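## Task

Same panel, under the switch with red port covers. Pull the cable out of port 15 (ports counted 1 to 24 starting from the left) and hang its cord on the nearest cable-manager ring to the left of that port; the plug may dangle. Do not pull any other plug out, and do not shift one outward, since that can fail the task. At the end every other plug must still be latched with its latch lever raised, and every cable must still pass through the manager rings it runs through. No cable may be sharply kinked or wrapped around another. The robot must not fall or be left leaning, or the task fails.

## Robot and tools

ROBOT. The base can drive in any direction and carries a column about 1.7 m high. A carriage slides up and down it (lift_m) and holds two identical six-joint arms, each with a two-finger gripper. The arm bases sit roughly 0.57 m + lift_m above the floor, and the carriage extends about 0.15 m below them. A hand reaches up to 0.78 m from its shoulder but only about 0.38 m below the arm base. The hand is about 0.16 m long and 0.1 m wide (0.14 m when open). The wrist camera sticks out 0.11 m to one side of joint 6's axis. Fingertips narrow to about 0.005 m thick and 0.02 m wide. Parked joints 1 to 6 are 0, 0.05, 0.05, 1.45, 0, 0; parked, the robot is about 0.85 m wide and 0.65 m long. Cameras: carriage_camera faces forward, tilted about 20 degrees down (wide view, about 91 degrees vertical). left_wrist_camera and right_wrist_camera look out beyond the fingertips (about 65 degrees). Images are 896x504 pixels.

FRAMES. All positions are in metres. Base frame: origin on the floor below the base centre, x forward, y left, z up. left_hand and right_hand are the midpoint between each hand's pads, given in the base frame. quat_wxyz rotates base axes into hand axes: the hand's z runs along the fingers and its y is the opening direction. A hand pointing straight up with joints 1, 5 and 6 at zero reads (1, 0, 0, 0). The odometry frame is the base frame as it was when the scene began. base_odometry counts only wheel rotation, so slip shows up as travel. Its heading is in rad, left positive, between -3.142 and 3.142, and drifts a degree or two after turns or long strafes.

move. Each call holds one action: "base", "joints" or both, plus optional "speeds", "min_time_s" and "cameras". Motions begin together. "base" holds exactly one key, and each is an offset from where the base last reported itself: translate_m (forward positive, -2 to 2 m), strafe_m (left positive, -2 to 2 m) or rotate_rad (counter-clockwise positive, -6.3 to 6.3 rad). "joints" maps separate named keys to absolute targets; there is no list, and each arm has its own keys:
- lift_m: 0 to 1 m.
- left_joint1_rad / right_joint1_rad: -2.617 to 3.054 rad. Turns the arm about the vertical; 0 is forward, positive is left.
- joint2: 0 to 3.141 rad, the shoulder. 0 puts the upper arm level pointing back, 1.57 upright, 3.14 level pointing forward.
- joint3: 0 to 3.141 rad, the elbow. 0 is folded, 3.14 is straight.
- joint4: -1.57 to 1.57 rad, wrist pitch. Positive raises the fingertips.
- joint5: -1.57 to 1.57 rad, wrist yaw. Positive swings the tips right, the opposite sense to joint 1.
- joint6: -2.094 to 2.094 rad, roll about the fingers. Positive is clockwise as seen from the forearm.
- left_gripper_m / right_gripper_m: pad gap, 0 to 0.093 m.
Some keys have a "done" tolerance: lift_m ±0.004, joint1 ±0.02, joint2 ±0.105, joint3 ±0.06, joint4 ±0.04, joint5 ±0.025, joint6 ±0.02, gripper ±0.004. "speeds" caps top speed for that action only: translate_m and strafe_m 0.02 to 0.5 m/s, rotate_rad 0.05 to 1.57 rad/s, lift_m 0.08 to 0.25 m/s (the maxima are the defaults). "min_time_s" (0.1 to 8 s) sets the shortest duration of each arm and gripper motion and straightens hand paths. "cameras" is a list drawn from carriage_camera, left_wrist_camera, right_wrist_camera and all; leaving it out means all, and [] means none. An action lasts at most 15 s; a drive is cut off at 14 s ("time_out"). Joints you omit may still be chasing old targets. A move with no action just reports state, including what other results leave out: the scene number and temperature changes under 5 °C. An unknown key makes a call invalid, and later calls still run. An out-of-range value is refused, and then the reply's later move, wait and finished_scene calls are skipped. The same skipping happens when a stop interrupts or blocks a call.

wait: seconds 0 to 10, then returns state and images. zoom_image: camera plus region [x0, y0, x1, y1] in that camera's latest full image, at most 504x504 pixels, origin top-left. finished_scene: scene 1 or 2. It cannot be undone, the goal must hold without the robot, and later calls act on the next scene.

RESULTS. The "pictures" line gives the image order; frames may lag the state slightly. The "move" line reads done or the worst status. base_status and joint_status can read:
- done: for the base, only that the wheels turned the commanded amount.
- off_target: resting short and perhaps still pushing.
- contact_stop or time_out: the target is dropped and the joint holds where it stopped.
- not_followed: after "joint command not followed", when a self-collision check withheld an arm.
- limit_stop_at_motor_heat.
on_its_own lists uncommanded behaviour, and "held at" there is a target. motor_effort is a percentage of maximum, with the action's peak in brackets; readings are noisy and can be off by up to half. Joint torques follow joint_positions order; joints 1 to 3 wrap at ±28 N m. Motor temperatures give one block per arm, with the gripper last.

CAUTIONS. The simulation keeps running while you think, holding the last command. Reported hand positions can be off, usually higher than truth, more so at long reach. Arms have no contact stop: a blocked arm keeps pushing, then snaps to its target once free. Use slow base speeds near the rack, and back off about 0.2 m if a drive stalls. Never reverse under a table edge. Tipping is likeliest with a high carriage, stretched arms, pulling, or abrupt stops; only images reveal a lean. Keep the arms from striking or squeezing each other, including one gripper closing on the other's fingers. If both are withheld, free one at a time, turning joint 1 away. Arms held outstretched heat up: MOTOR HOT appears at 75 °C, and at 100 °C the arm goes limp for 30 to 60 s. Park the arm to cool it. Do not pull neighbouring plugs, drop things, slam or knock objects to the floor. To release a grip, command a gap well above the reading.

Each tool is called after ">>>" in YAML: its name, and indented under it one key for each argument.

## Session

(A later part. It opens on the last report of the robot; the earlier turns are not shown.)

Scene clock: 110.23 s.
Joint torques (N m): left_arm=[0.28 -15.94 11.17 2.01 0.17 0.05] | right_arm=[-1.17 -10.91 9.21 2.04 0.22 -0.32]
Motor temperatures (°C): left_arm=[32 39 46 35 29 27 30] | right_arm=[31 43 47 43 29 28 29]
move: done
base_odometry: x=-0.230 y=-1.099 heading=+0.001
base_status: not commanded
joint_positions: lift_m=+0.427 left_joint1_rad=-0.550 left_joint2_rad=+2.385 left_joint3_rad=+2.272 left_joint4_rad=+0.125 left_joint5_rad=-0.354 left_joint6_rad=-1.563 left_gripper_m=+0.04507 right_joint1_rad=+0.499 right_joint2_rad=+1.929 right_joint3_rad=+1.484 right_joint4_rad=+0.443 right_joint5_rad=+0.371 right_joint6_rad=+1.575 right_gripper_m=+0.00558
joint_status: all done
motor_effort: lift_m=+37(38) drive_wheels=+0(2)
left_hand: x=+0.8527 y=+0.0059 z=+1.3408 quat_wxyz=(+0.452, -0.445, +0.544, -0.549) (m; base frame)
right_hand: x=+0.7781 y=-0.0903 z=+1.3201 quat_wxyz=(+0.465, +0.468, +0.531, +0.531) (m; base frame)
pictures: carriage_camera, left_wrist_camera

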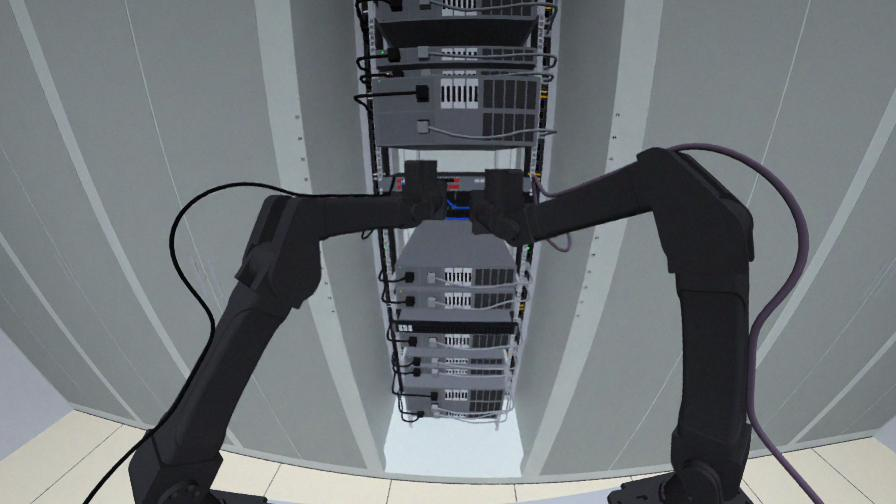

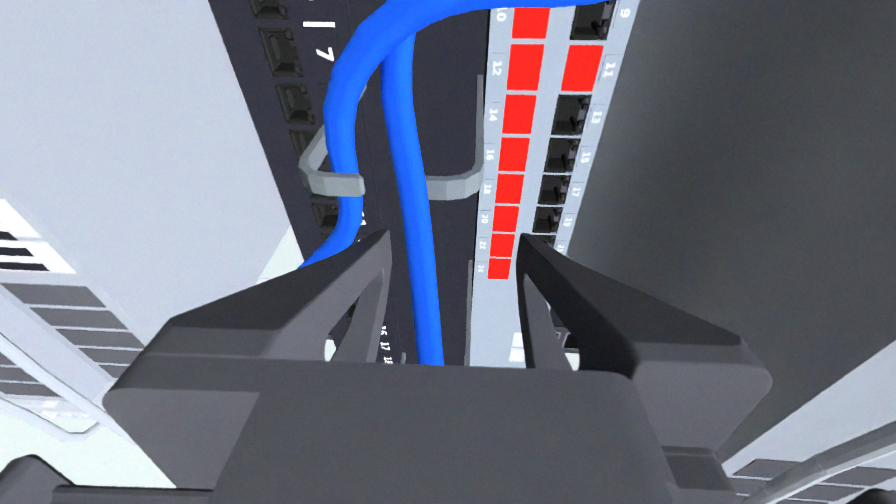

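>>> move:
  joints: {"left_gripper_m":0.012}
  min_time_s: 2
  cameras: ["left_wrist_camera"]

>>> zoom_image:
  camera: "left_wrist_camera"
  region: [340, 130, 590, 380]

>>> move:
  joints: {"left_gripper_m":0.003}
  min_time_s: 1.5

>>> zoom_image:
  camera: "left_wrist_camera"
  region: [340, 130, 590, 380]

>>> zoom_image:
  camera: "carriage_camera"
  region: [400, 160, 500, 240]

Scene clock: 112.97 s.
Joint torques (N m): left_arm=[0.18 -16.16 11.37 2.08 0.14 0.08] | right_arm=[-1.17 -10.92 9.18 2.05 0.23 -0.32]
move: done
base_odometry: x=-0.230 y=-1.099 heading=+0.001
base_status: not commanded
joint_positions: lift_m=+0.427 left_joint1_rad=-0.550 left_joint2_rad=+2.387 left_joint3_rad=+2.272 left_joint4_rad=+0.121 left_joint5_rad=-0.354 left_joint6_rad=-1.563 left_gripper_m=+0.01208 right_joint1_rad=+0.499 right_joint2_rad=+1.929 right_joint3_rad=+1.484 right_joint4_rad=+0.443 right_joint5_rad=+0.371 right_joint6_rad=+1.575 right_gripper_m=+0.00558
joint_status: all done
motor_effort: lift_m=+38(38) drive_wheels=+0(2)
left_hand: x=+0.8530 y=+0.0056 z=+1.3385 quat_wxyz=(+0.451, -0.446, +0.546, -0.547) (m; base frame)
right_hand: x=+0.7781 y=-0.0903 z=+1.3201 quat_wxyz=(+0.465, +0.468, +0.531, +0.531) (m; base frame)
pictures: left_wrist_camera

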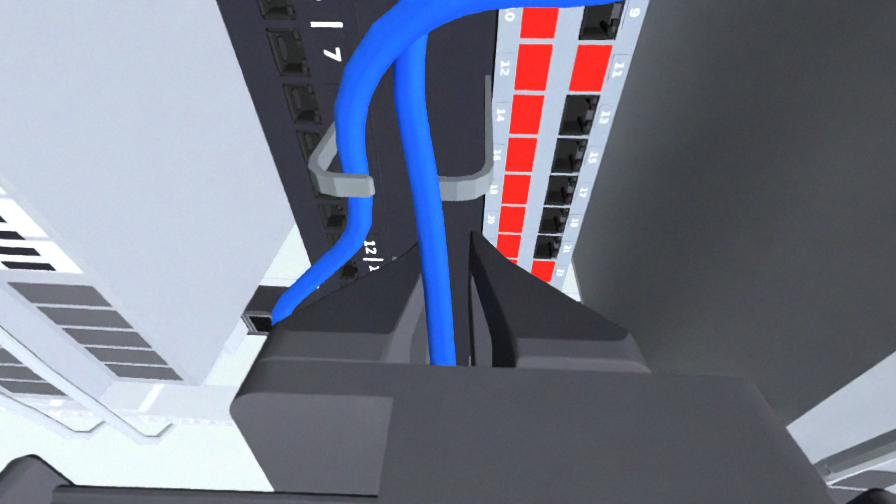

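Scaled by 2.016 from the camera's 896x504 image, which has a finer 1280x720 frame.

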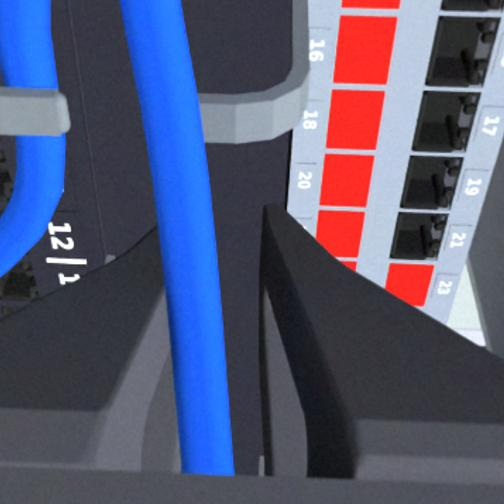

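Scene clock: 114.77 s.
Joint torques (N m): left_arm=[0.12 -16.29 11.23 2.13 0.14 0.1] | right_arm=[-1.17 -10.92 9.18 2.05 0.22 -0.32]
move: done
base_odometry: x=-0.230 y=-1.099 heading=+0.001
base_status: not commanded
joint_positions: lift_m=+0.427 left_joint1_rad=-0.550 left_joint2_rad=+2.388 left_joint3_rad=+2.272 left_joint4_rad=+0.117 left_joint5_rad=-0.353 left_joint6_rad=-1.565 left_gripper_m=+0.00333 right_joint1_rad=+0.499 right_joint2_rad=+1.929 right_joint3_rad=+1.484 right_joint4_rad=+0.443 right_joint5_rad=+0.371 right_joint6_rad=+1.575 right_gripper_m=+0.00558
joint_status: all done
motor_effort: lift_m=+38(38) drive_wheels=+1(2)
left_hand: x=+0.8532 y=+0.0054 z=+1.3367 quat_wxyz=(+0.450, -0.447, +0.548, -0.546) (m; base frame)
right_hand: x=+0.7781 y=-0.0903 z=+1.3201 quat_wxyz=(+0.465, +0.468, +0.531, +0.531) (m; base frame)
pictures: carriage_camera, left_wrist_camera, right_wrist_camera

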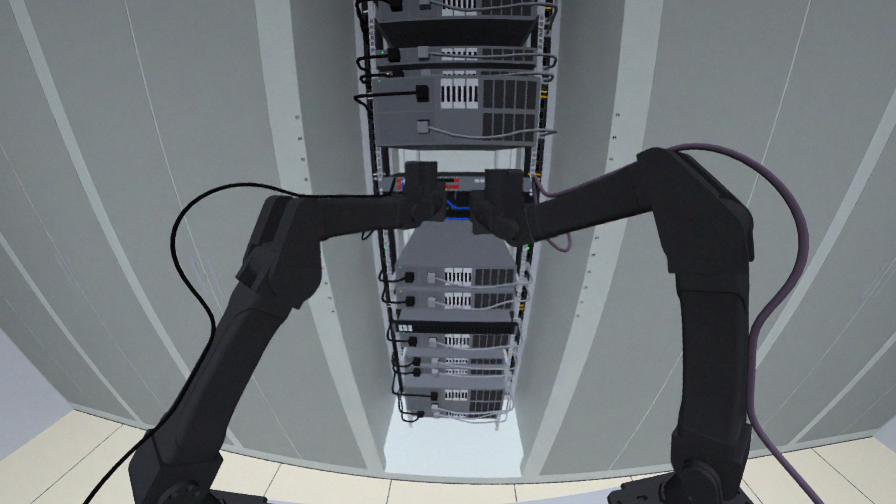

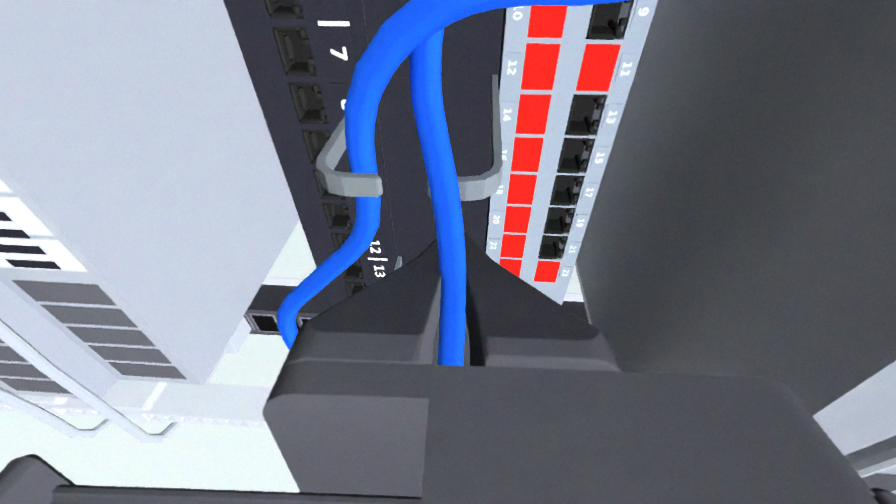

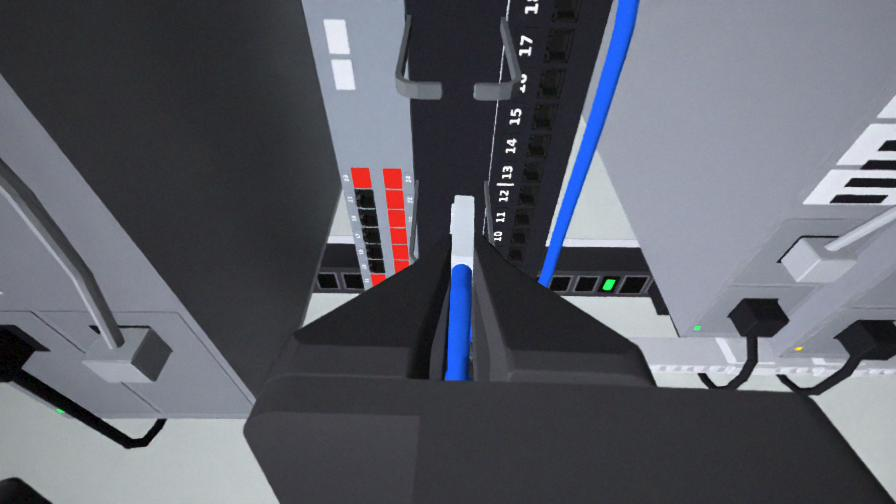

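Scaled by 2.016 from the camera's 896x504 image, which has a finer 1280x720 frame.

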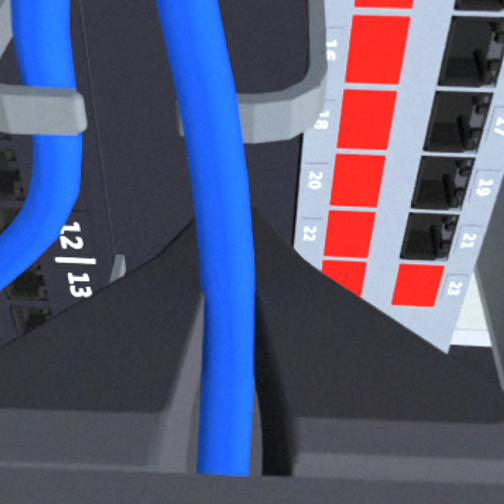

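Scaled by 5.040 from the camera's 896x504 image, which has a finer 1280x720 frame.

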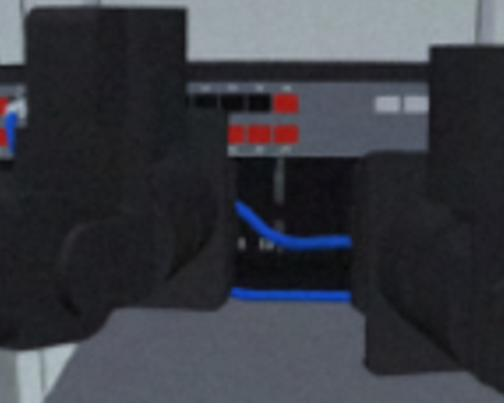

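>>> zoom_image:
  camera: "left_wrist_camera"
  region: [400, 220, 530, 370]

>>> zoom_image:
  camera: "carriage_camera"
  region: [435, 185, 480, 225]

Scaled by 3.360 from the camera's 896x504 image, which has a finer 1280x720 frame.

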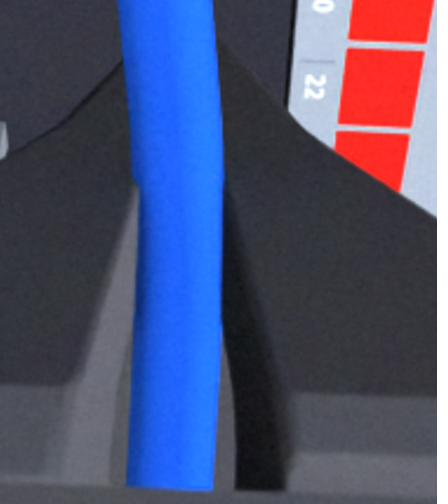

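Scaled by 11.200 from the camera's 896x504 image, which has a finer 1280x720 frame.

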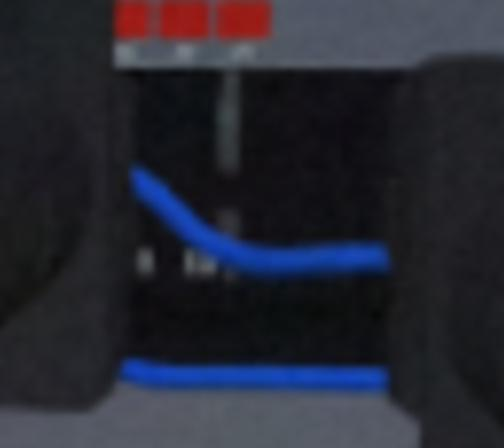

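>>> move:
  joints: {"left_gripper_m":0.035}
  min_time_s: 1
  cameras: []

>>> move:
  joints: {"left_joint1_rad":-0.575,"left_joint2_rad":2.235,"left_joint3_rad":2.0,"left_joint4_rad":0.235,"left_joint5_rad":-0.375}
  min_time_s: 2.5
  cameras: ["left_wrist_camera","carriage_camera"]

>>> zoom_image:
  camera: "left_wrist_camera"
  region: [340, 150, 590, 400]

>>> zoom_image:
  camera: "carriage_camera"
  region: [435, 185, 480, 225]

Scene clock: 117.63 s.
Joint torques (N m): left_arm=[-0.05 -16.21 11.32 2.13 0.14 0.1] | right_arm=[-1.17 -10.91 9.18 2.04 0.22 -0.32]
Motor temperatures (°C): left_arm=[32 44 48 36 29 27 30] | right_arm=[31 43 47 43 29 28 29]
move: done
base_odometry: x=-0.230 y=-1.099 heading=+0.001
base_status: not commanded
joint_positions: lift_m=+0.427 left_joint1_rad=-0.550 left_joint2_rad=+2.388 left_joint3_rad=+2.272 left_joint4_rad=+0.117 left_joint5_rad=-0.353 left_joint6_rad=-1.566 left_gripper_m=+0.03494 right_joint1_rad=+0.499 right_joint2_rad=+1.929 right_joint3_rad=+1.484 right_joint4_rad=+0.443 right_joint5_rad=+0.371 right_joint6_rad=+1.575 right_gripper_m=+0.00558
joint_status: all done
motor_effort: lift_m=+38(38) drive_wheels=+0(2)
left_hand: x=+0.8532 y=+0.0054 z=+1.3367 quat_wxyz=(+0.450, -0.447, +0.548, -0.546) (m; base frame)
right_hand: x=+0.7781 y=-0.0903 z=+1.3201 quat_wxyz=(+0.465, +0.468, +0.531, +0.531) (m; base frame)
pictures: none
No camera images: "cameras" was empty.

Scene clock: 120.43 s.
Joint torques (N m): left_arm=[-1.09 -22.28 6.26 2.2 -0.08 0.08] | right_arm=[-1.17 -10.91 9.2 2.05 0.22 -0.32]
move: done
base_odometry: x=-0.230 y=-1.099 heading=+0.001
base_status: not commanded
joint_positions: lift_m=+0.427 left_joint1_rad=-0.569 left_joint2_rad=+2.279 left_joint3_rad=+2.022 left_joint4_rad=+0.238 left_joint5_rad=-0.363 left_joint6_rad=-1.566 left_gripper_m=+0.03494 right_joint1_rad=+0.499 right_joint2_rad=+1.929 right_joint3_rad=+1.484 right_joint4_rad=+0.443 right_joint5_rad=+0.371 right_joint6_rad=+1.575 right_gripper_m=+0.00558
joint_status: all done
motor_effort: lift_m=+38(38) drive_wheels=+0(2)
left_hand: x=+0.8315 y=+0.0054 z=+1.3166 quat_wxyz=(+0.445, -0.446, +0.556, -0.541) (m; base frame)
right_hand: x=+0.7781 y=-0.0903 z=+1.3201 quat_wxyz=(+0.465, +0.468, +0.531, +0.531) (m; base frame)
pictures: carriage_camera, left_wrist_camera

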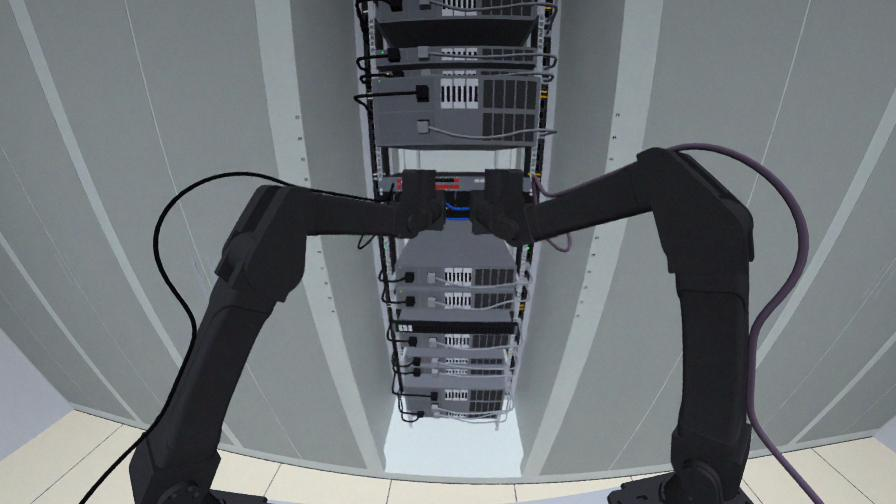

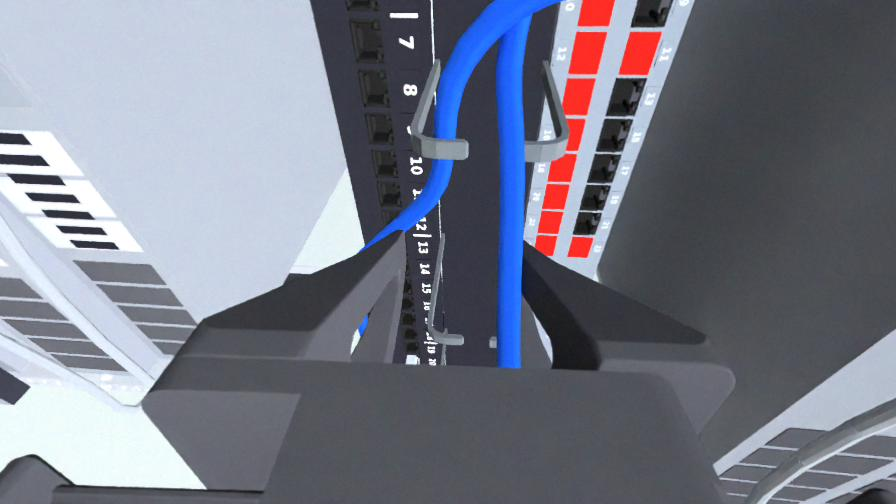

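Scaled by 2.016 from the camera's 896x504 image, which has a finer 1280x720 frame.

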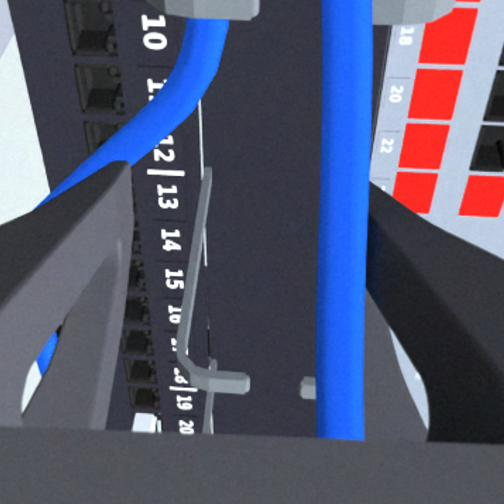

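Scaled by 11.200 from the camera's 896x504 image, which has a finer 1280x720 frame.

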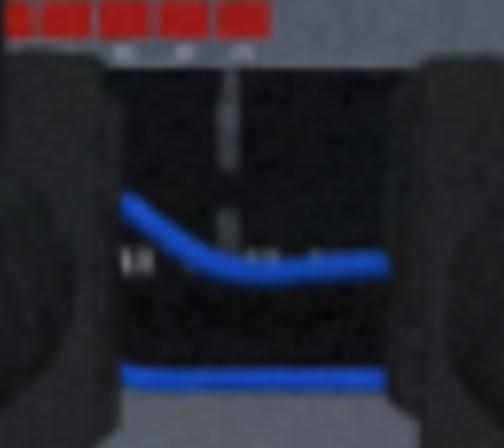

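>>> move:
  joints: {"left_joint1_rad":-0.567,"left_joint2_rad":2.27,"left_joint3_rad":2.085,"left_joint4_rad":0.21,"left_joint5_rad":-0.365}
  min_time_s: 1.5
  cameras: ["left_wrist_camera"]

>>> move:
  joints: {"left_gripper_m":0.012}
  min_time_s: 1.5
  cameras: ["left_wrist_camera"]

>>> zoom_image:
  camera: "left_wrist_camera"
  region: [340, 150, 590, 400]

Scene clock: 122.93 s.
Joint torques (N m): left_arm=[-0.38 -18.89 11.4 2.05 0 0.07] | right_arm=[-1.18 -10.92 9.18 2.04 0.23 -0.32]
move: done
base_odometry: x=-0.230 y=-1.099 heading=+0.001
base_status: not commanded
joint_positions: lift_m=+0.427 left_joint1_rad=-0.569 left_joint2_rad=+2.279 left_joint3_rad=+2.051 left_joint4_rad=+0.224 left_joint5_rad=-0.363 left_joint6_rad=-1.566 left_gripper_m=+0.03494 right_joint1_rad=+0.499 right_joint2_rad=+1.929 right_joint3_rad=+1.484 right_joint4_rad=+0.443 right_joint5_rad=+0.371 right_joint6_rad=+1.575 right_gripper_m=+0.00558
joint_status: all done
motor_effort: lift_m=+37(38) drive_wheels=+1(2)
left_hand: x=+0.8315 y=+0.0053 z=+1.3274 quat_wxyz=(+0.447, -0.445, +0.551, -0.546) (m; base frame)
right_hand: x=+0.7781 y=-0.0903 z=+1.3201 quat_wxyz=(+0.465, +0.468, +0.531, +0.531) (m; base frame)
pictures: left_wrist_camera

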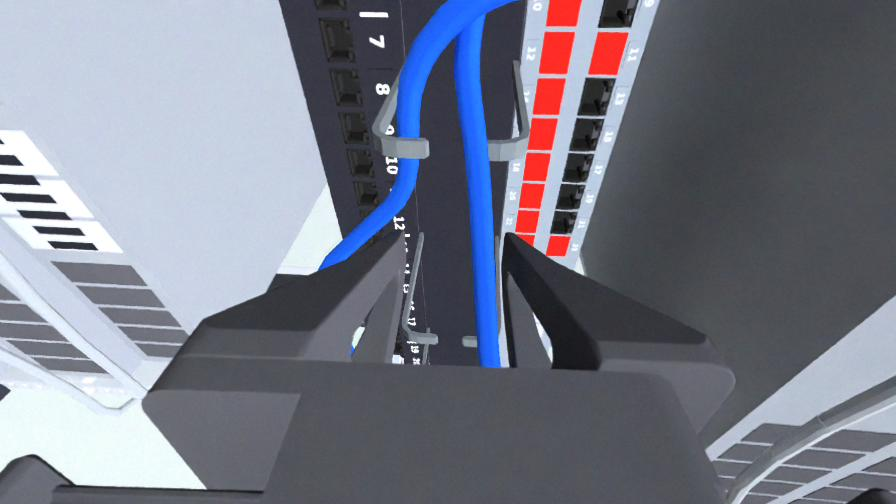

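Scene clock: 124.73 s.
Joint torques (N m): left_arm=[-0.44 -18.81 11.44 2.02 0.05 0.08] | right_arm=[-1.17 -10.91 9.18 2.06 0.23 -0.32]
Motor temperatures (°C): left_arm=[32 49 48 37 29 27 30] | right_arm=[31 43 48 43 29 28 29]
move: done
base_odometry: x=-0.230 y=-1.099 heading=+0.001
base_status: not commanded
joint_positions: lift_m=+0.427 left_joint1_rad=-0.569 left_joint2_rad=+2.279 left_joint3_rad=+2.051 left_joint4_rad=+0.223 left_joint5_rad=-0.363 left_joint6_rad=-1.566 left_gripper_m=+0.01208 right_joint1_rad=+0.499 right_joint2_rad=+1.929 right_joint3_rad=+1.484 right_joint4_rad=+0.442 right_joint5_rad=+0.371 right_joint6_rad=+1.575 right_gripper_m=+0.00558
joint_status: all done
motor_effort: lift_m=+38(38) drive_wheels=+1(2)
left_hand: x=+0.8315 y=+0.0053 z=+1.3273 quat_wxyz=(+0.447, -0.445, +0.552, -0.546) (m; base frame)
right_hand: x=+0.7781 y=-0.0903 z=+1.3199 quat_wxyz=(+0.465, +0.468, +0.531, +0.531) (m; base frame)
pictures: left_wrist_camera

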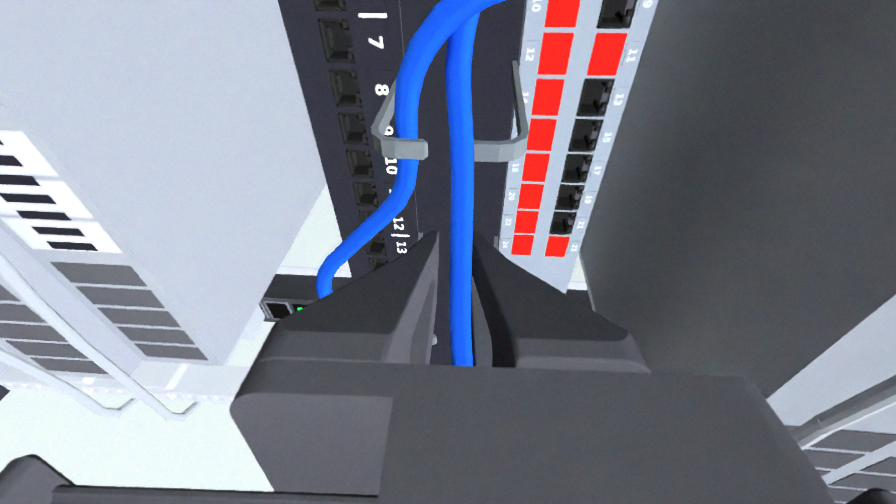

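Scaled by 2.016 from the camera's 896x504 image, which has a finer 1280x720 frame.

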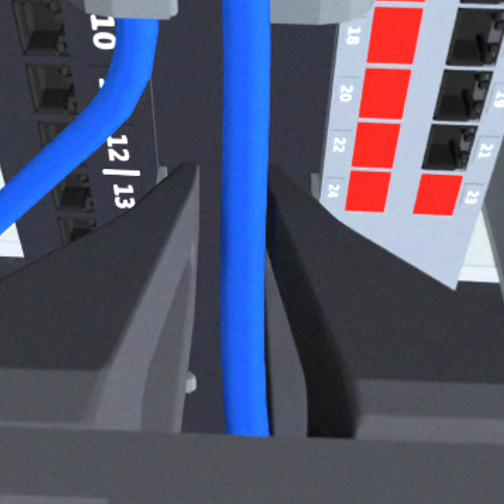

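>>> move:
  joints: {"left_gripper_m":0.003}
  min_time_s: 1.5
  cameras: ["left_wrist_camera","carriage_camera","right_wrist_camera"]

>>> zoom_image:
  camera: "left_wrist_camera"
  region: [340, 150, 590, 400]

>>> zoom_image:
  camera: "carriage_camera"
  region: [435, 185, 480, 225]

Scene clock: 126.73 s.
Joint torques (N m): left_arm=[-0.38 -18.73 11.37 2.02 0.01 0.11] | right_arm=[-1.17 -10.92 9.2 2.1 0.22 -0.32]
move: done
base_odometry: x=-0.230 y=-1.099 heading=+0.001
base_status: not commanded
joint_positions: lift_m=+0.427 left_joint1_rad=-0.569 left_joint2_rad=+2.279 left_joint3_rad=+2.051 left_joint4_rad=+0.223 left_joint5_rad=-0.363 left_joint6_rad=-1.566 left_gripper_m=+0.00369 right_joint1_rad=+0.499 right_joint2_rad=+1.929 right_joint3_rad=+1.484 right_joint4_rad=+0.439 right_joint5_rad=+0.371 right_joint6_rad=+1.575 right_gripper_m=+0.00558
joint_status: all done
motor_effort: lift_m=+37(38) drive_wheels=+0(2)
left_hand: x=+0.8315 y=+0.0053 z=+1.3273 quat_wxyz=(+0.447, -0.445, +0.552, -0.546) (m; base frame)
right_hand: x=+0.7781 y=-0.0903 z=+1.3192 quat_wxyz=(+0.465, +0.469, +0.532, +0.530) (m; base frame)
pictures: carriage_camera, left_wrist_camera, right_wrist_camera

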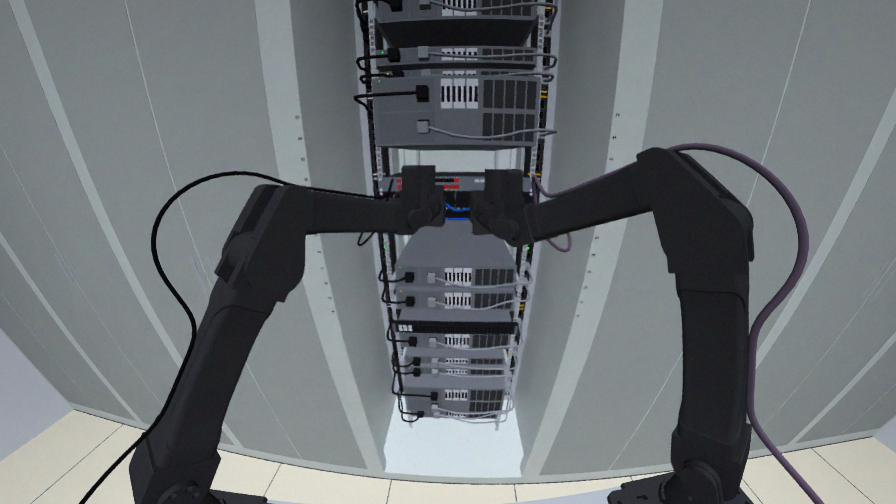

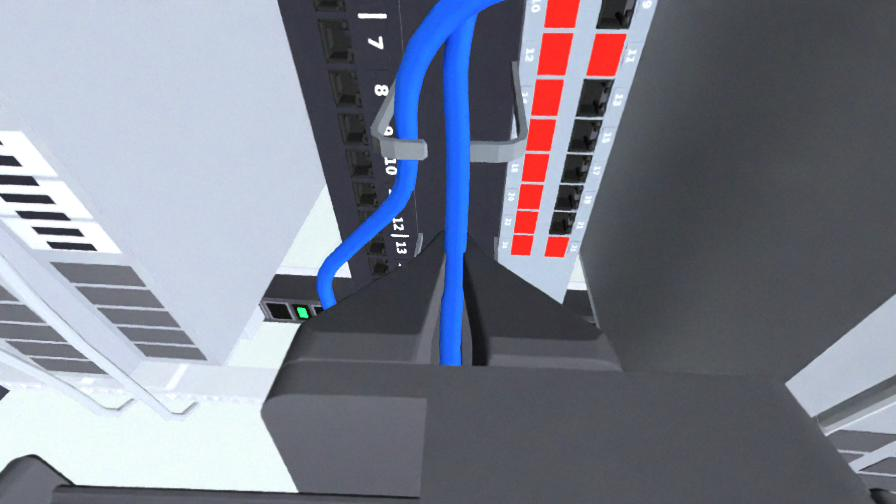

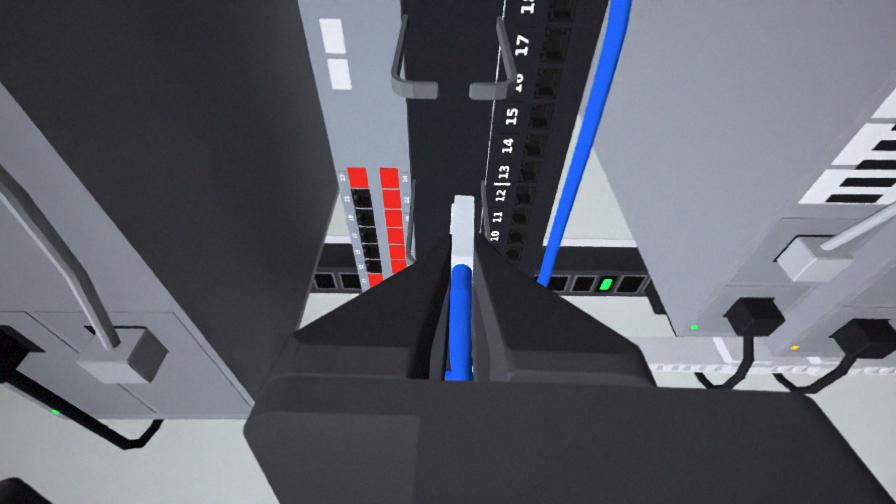

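Scaled by 2.016 from the camera's 896x504 image, which has a finer 1280x720 frame.

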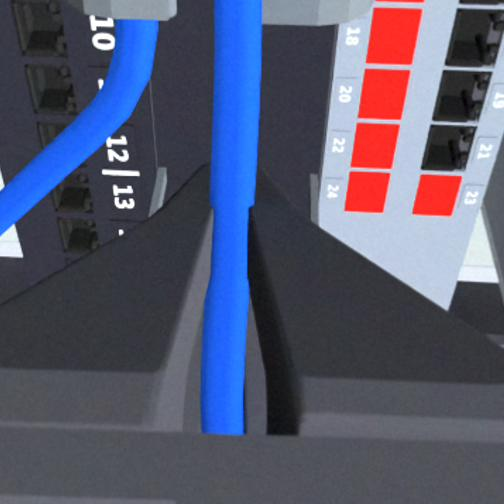

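Scaled by 11.200 from the camera's 896x504 image, which has a finer 1280x720 frame.

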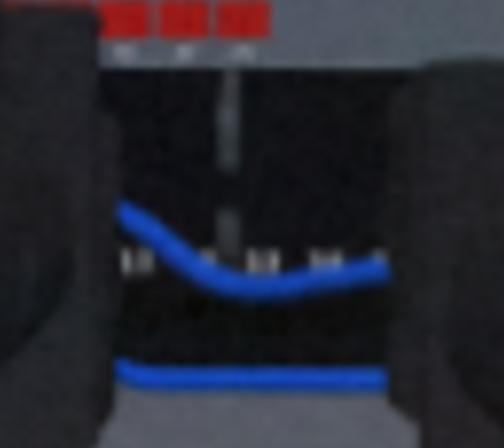

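>>> move:
  joints: {"right_joint1_rad":0.478,"right_joint2_rad":1.985,"right_joint3_rad":1.56,"right_joint4_rad":0.42,"right_joint5_rad":0.5}
  min_time_s: 2.5
  cameras: ["left_wrist_camera","carriage_camera","right_wrist_camera"]

>>> zoom_image:
  camera: "left_wrist_camera"
  region: [340, 150, 590, 400]

>>> zoom_image:
  camera: "carriage_camera"
  region: [435, 185, 480, 225]

Scene clock: 130.17 s.
Joint torques (N m): left_arm=[-0.49 -18.7 11.37 2.03 0.02 0.08] | right_arm=[-1.84 -10.5 10.54 2 0.49 -0.32]
move: off_target
base_odometry: x=-0.230 y=-1.099 heading=+0.001
base_status: not commanded
joint_positions: lift_m=+0.427 left_joint1_rad=-0.569 left_joint2_rad=+2.279 left_joint3_rad=+2.051 left_joint4_rad=+0.223 left_joint5_rad=-0.363 left_joint6_rad=-1.566 left_gripper_m=+0.00369 right_joint1_rad=+0.499 right_joint2_rad=+1.970 right_joint3_rad=+1.533 right_joint4_rad=+0.432 right_joint5_rad=+0.454 right_joint6_rad=+1.575 right_gripper_m=+0.00558
joint_status: right_joint1_rad off_target (ended at +0.499, target +0.478); right_joint5_rad off_target (ended at +0.454, target +0.500); the others done
motor_effort: lift_m=+38(38) drive_wheels=+0(2)
left_hand: x=+0.8315 y=+0.0053 z=+1.3273 quat_wxyz=(+0.447, -0.445, +0.552, -0.546) (m; base frame)
right_hand: x=+0.7886 y=-0.0994 z=+1.3170 quat_wxyz=(+0.487, +0.490, +0.512, +0.510) (m; base frame)
pictures: carriage_camera, left_wrist_camera, right_wrist_camera

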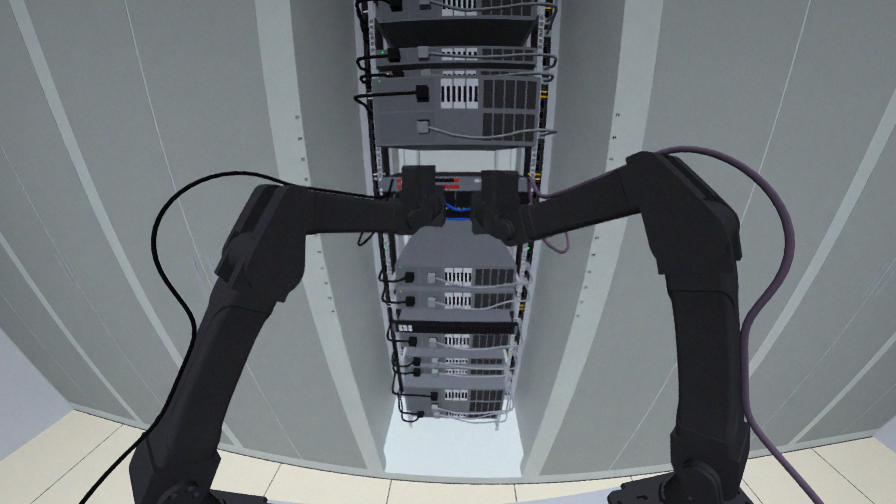

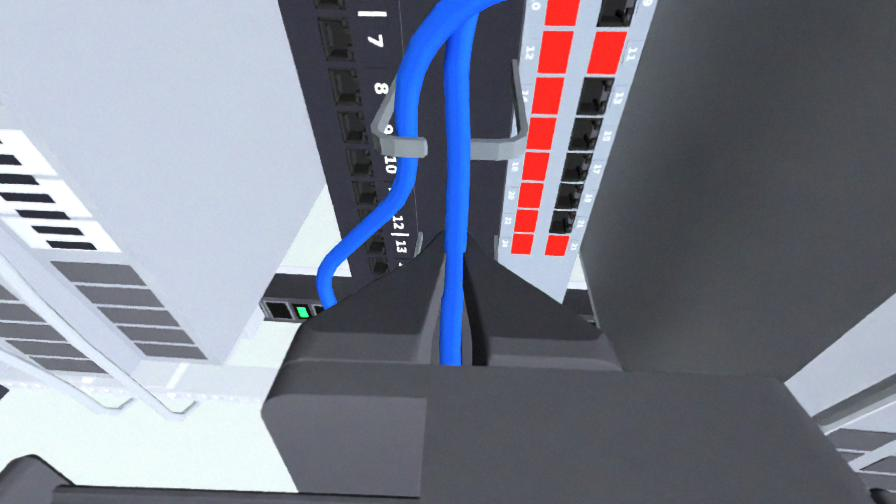

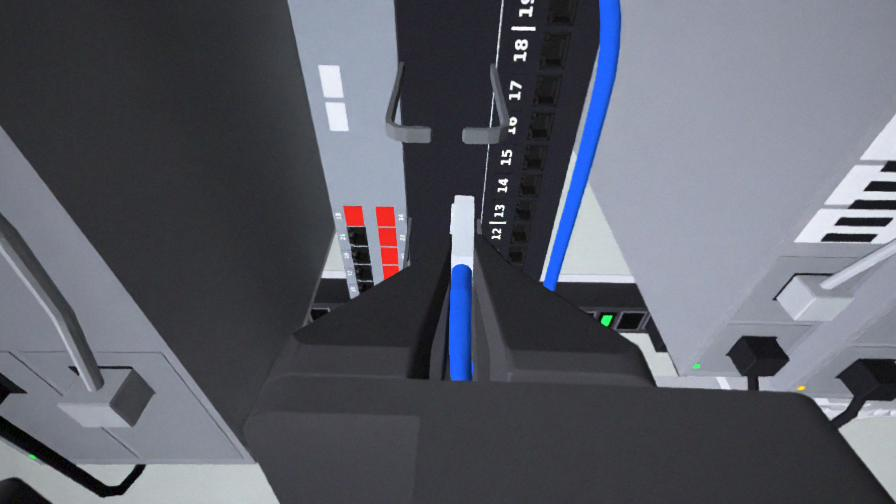

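Scaled by 2.016 from the camera's 896x504 image, which has a finer 1280x720 frame.

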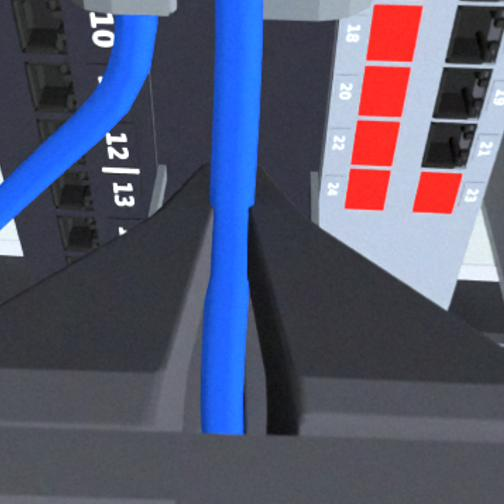

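Scaled by 11.200 from the camera's 896x504 image, which has a finer 1280x720 frame.

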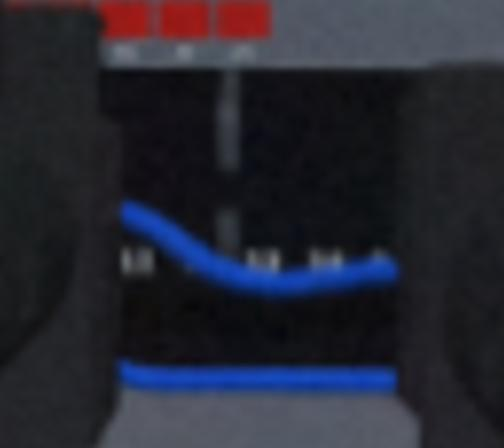

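>>> move:
  base: {"translate_m":0.036}
  speeds: {"translate_m":0.03}
  cameras: ["left_wrist_camera","carriage_camera","right_wrist_camera"]

>>> zoom_image:
  camera: "left_wrist_camera"
  region: [340, 150, 590, 400]

>>> zoom_image:
  camera: "carriage_camera"
  region: [435, 185, 480, 225]

Scene clock: 132.43 s.
Joint torques (N m): left_arm=[0.17 -18.65 11.12 2.1 0.06 0.16] | right_arm=[-1.37 -10.8 10.41 2.06 0.38 -0.32]
move: done
base_odometry: x=-0.194 y=-1.099 heading=+0.001
base_status: done
joint_positions: lift_m=+0.427 left_joint1_rad=-0.574 left_joint2_rad=+2.279 left_joint3_rad=+2.057 left_joint4_rad=+0.218 left_joint5_rad=-0.365 left_joint6_rad=-1.567 left_gripper_m=+0.00369 right_joint1_rad=+0.493 right_joint2_rad=+1.973 right_joint3_rad=+1.534 right_joint4_rad=+0.427 right_joint5_rad=+0.466 right_joint6_rad=+1.575 right_gripper_m=+0.00558
joint_status: not commanded
motor_effort: lift_m=+37(38) drive_wheels=-3(8)
left_hand: x=+0.8303 y=+0.0033 z=+1.3286 quat_wxyz=(+0.446, -0.445, +0.552, -0.547) (m; base frame)
right_hand: x=+0.7904 y=-0.1045 z=+1.3153 quat_wxyz=(+0.491, +0.495, +0.510, +0.504) (m; base frame)
pictures: carriage_camera, left_wrist_camera, right_wrist_camera

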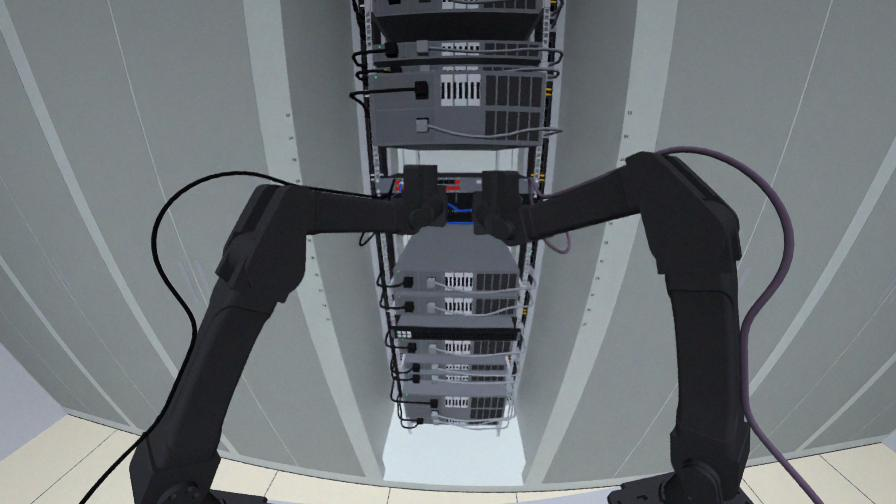

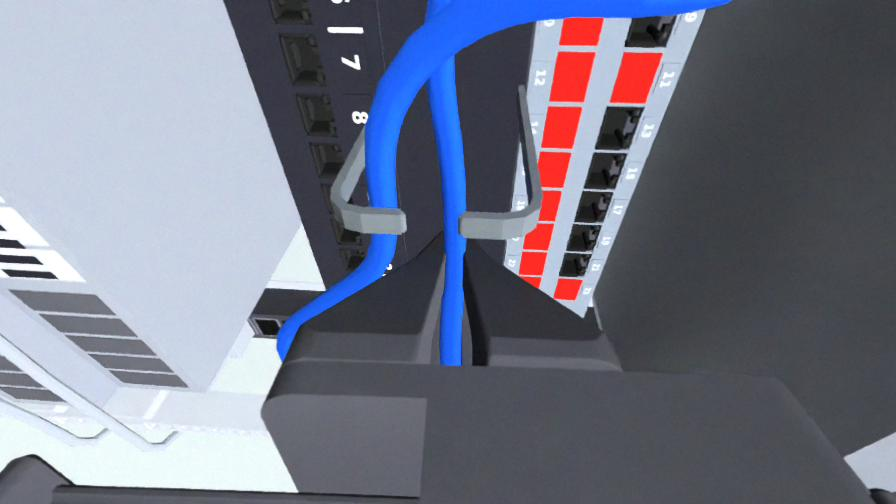

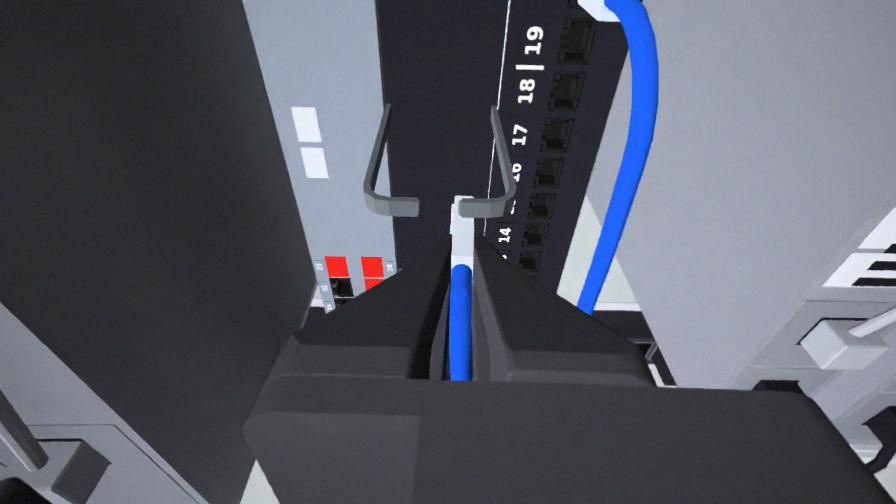

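Scaled by 2.016 from the camera's 896x504 image, which has a finer 1280x720 frame.

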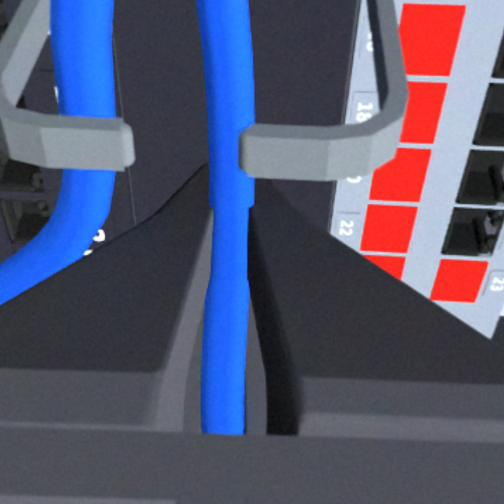

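Scaled by 11.200 from the camera's 896x504 image, which has a finer 1280x720 frame.

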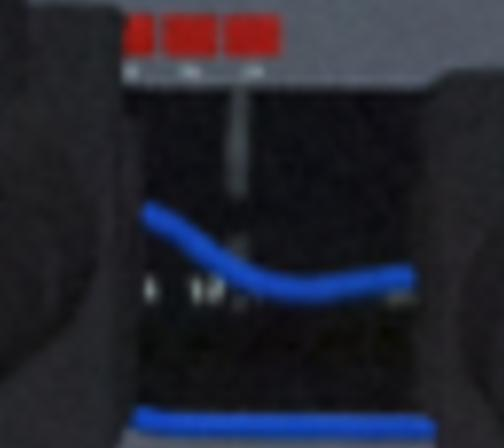

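>>> move:
  joints: {"lift_m":0.443}
  speeds: {"lift_m":0.08}
  cameras: ["left_wrist_camera","carriage_camera","right_wrist_camera"]

>>> zoom_image:
  camera: "carriage_camera"
  region: [435, 185, 485, 235]

Scene clock: 133.23 s.
Joint torques (N m): left_arm=[-0.06 -18.77 10.52 2.22 0.04 0.18] | right_arm=[-1.25 -11.11 9.84 2.13 0.33 -0.32]
move: done
base_odometry: x=-0.194 y=-1.099 heading=+0.001
base_status: not commanded
joint_positions: lift_m=+0.443 left_joint1_rad=-0.574 left_joint2_rad=+2.279 left_joint3_rad=+2.058 left_joint4_rad=+0.211 left_joint5_rad=-0.365 left_joint6_rad=-1.570 left_gripper_m=+0.00368 right_joint1_rad=+0.493 right_joint2_rad=+1.976 right_joint3_rad=+1.541 right_joint4_rad=+0.424 right_joint5_rad=+0.469 right_joint6_rad=+1.575 right_gripper_m=+0.00558
joint_status: all done
motor_effort: lift_m=+39(48) drive_wheels=-4(4)
left_hand: x=+0.8303 y=+0.0033 z=+1.3436 quat_wxyz=(+0.444, -0.446, +0.553, -0.546) (m; base frame)
right_hand: x=+0.7912 y=-0.1046 z=+1.3320 quat_wxyz=(+0.492, +0.496, +0.509, +0.503) (m; base frame)
pictures: carriage_camera, left_wrist_camera, right_wrist_camera

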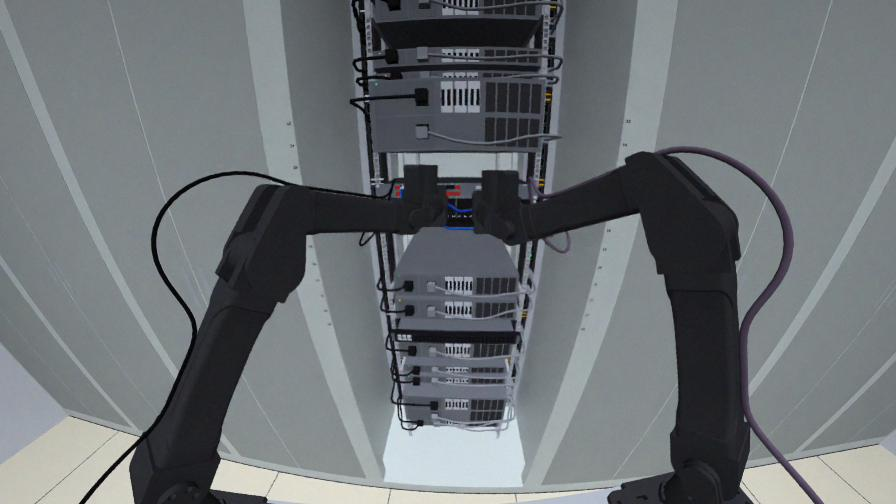

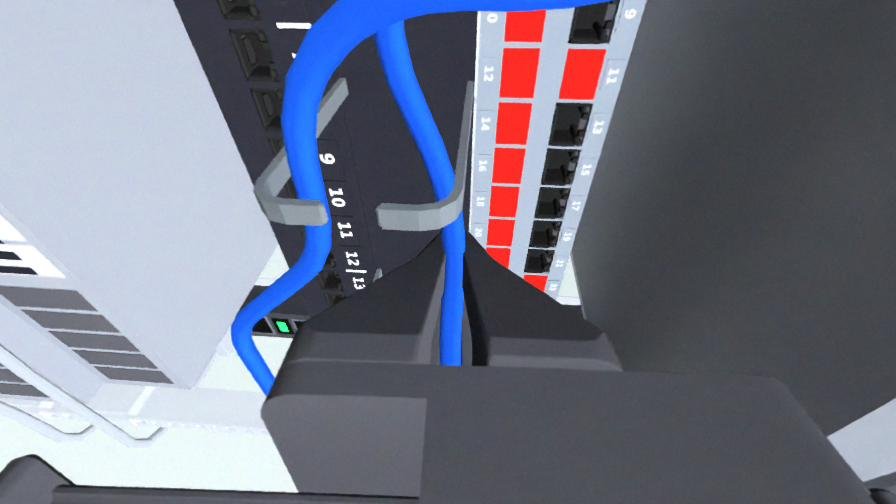

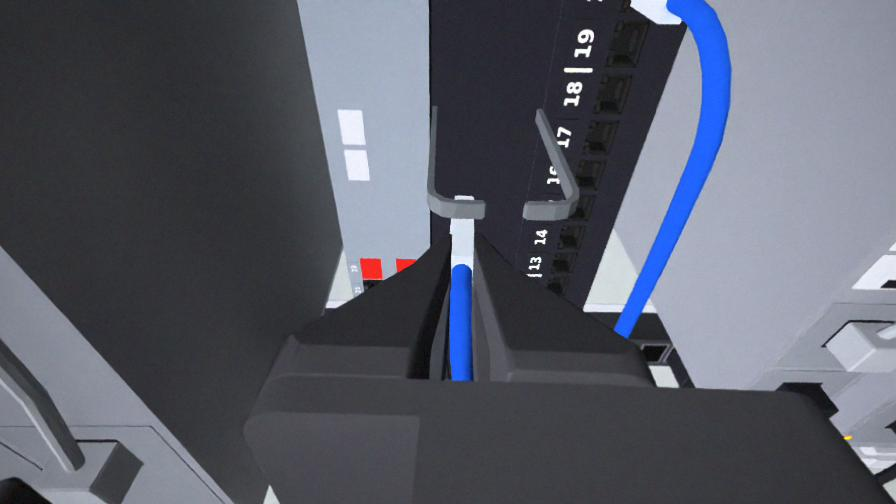

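Scaled by 10.080 from the camera's 896x504 image, which has a finer 1280x720 frame.

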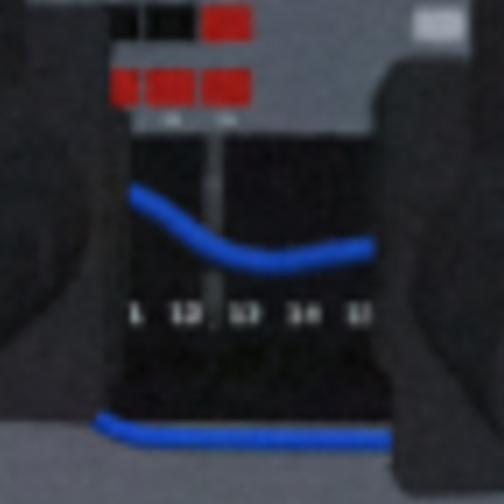

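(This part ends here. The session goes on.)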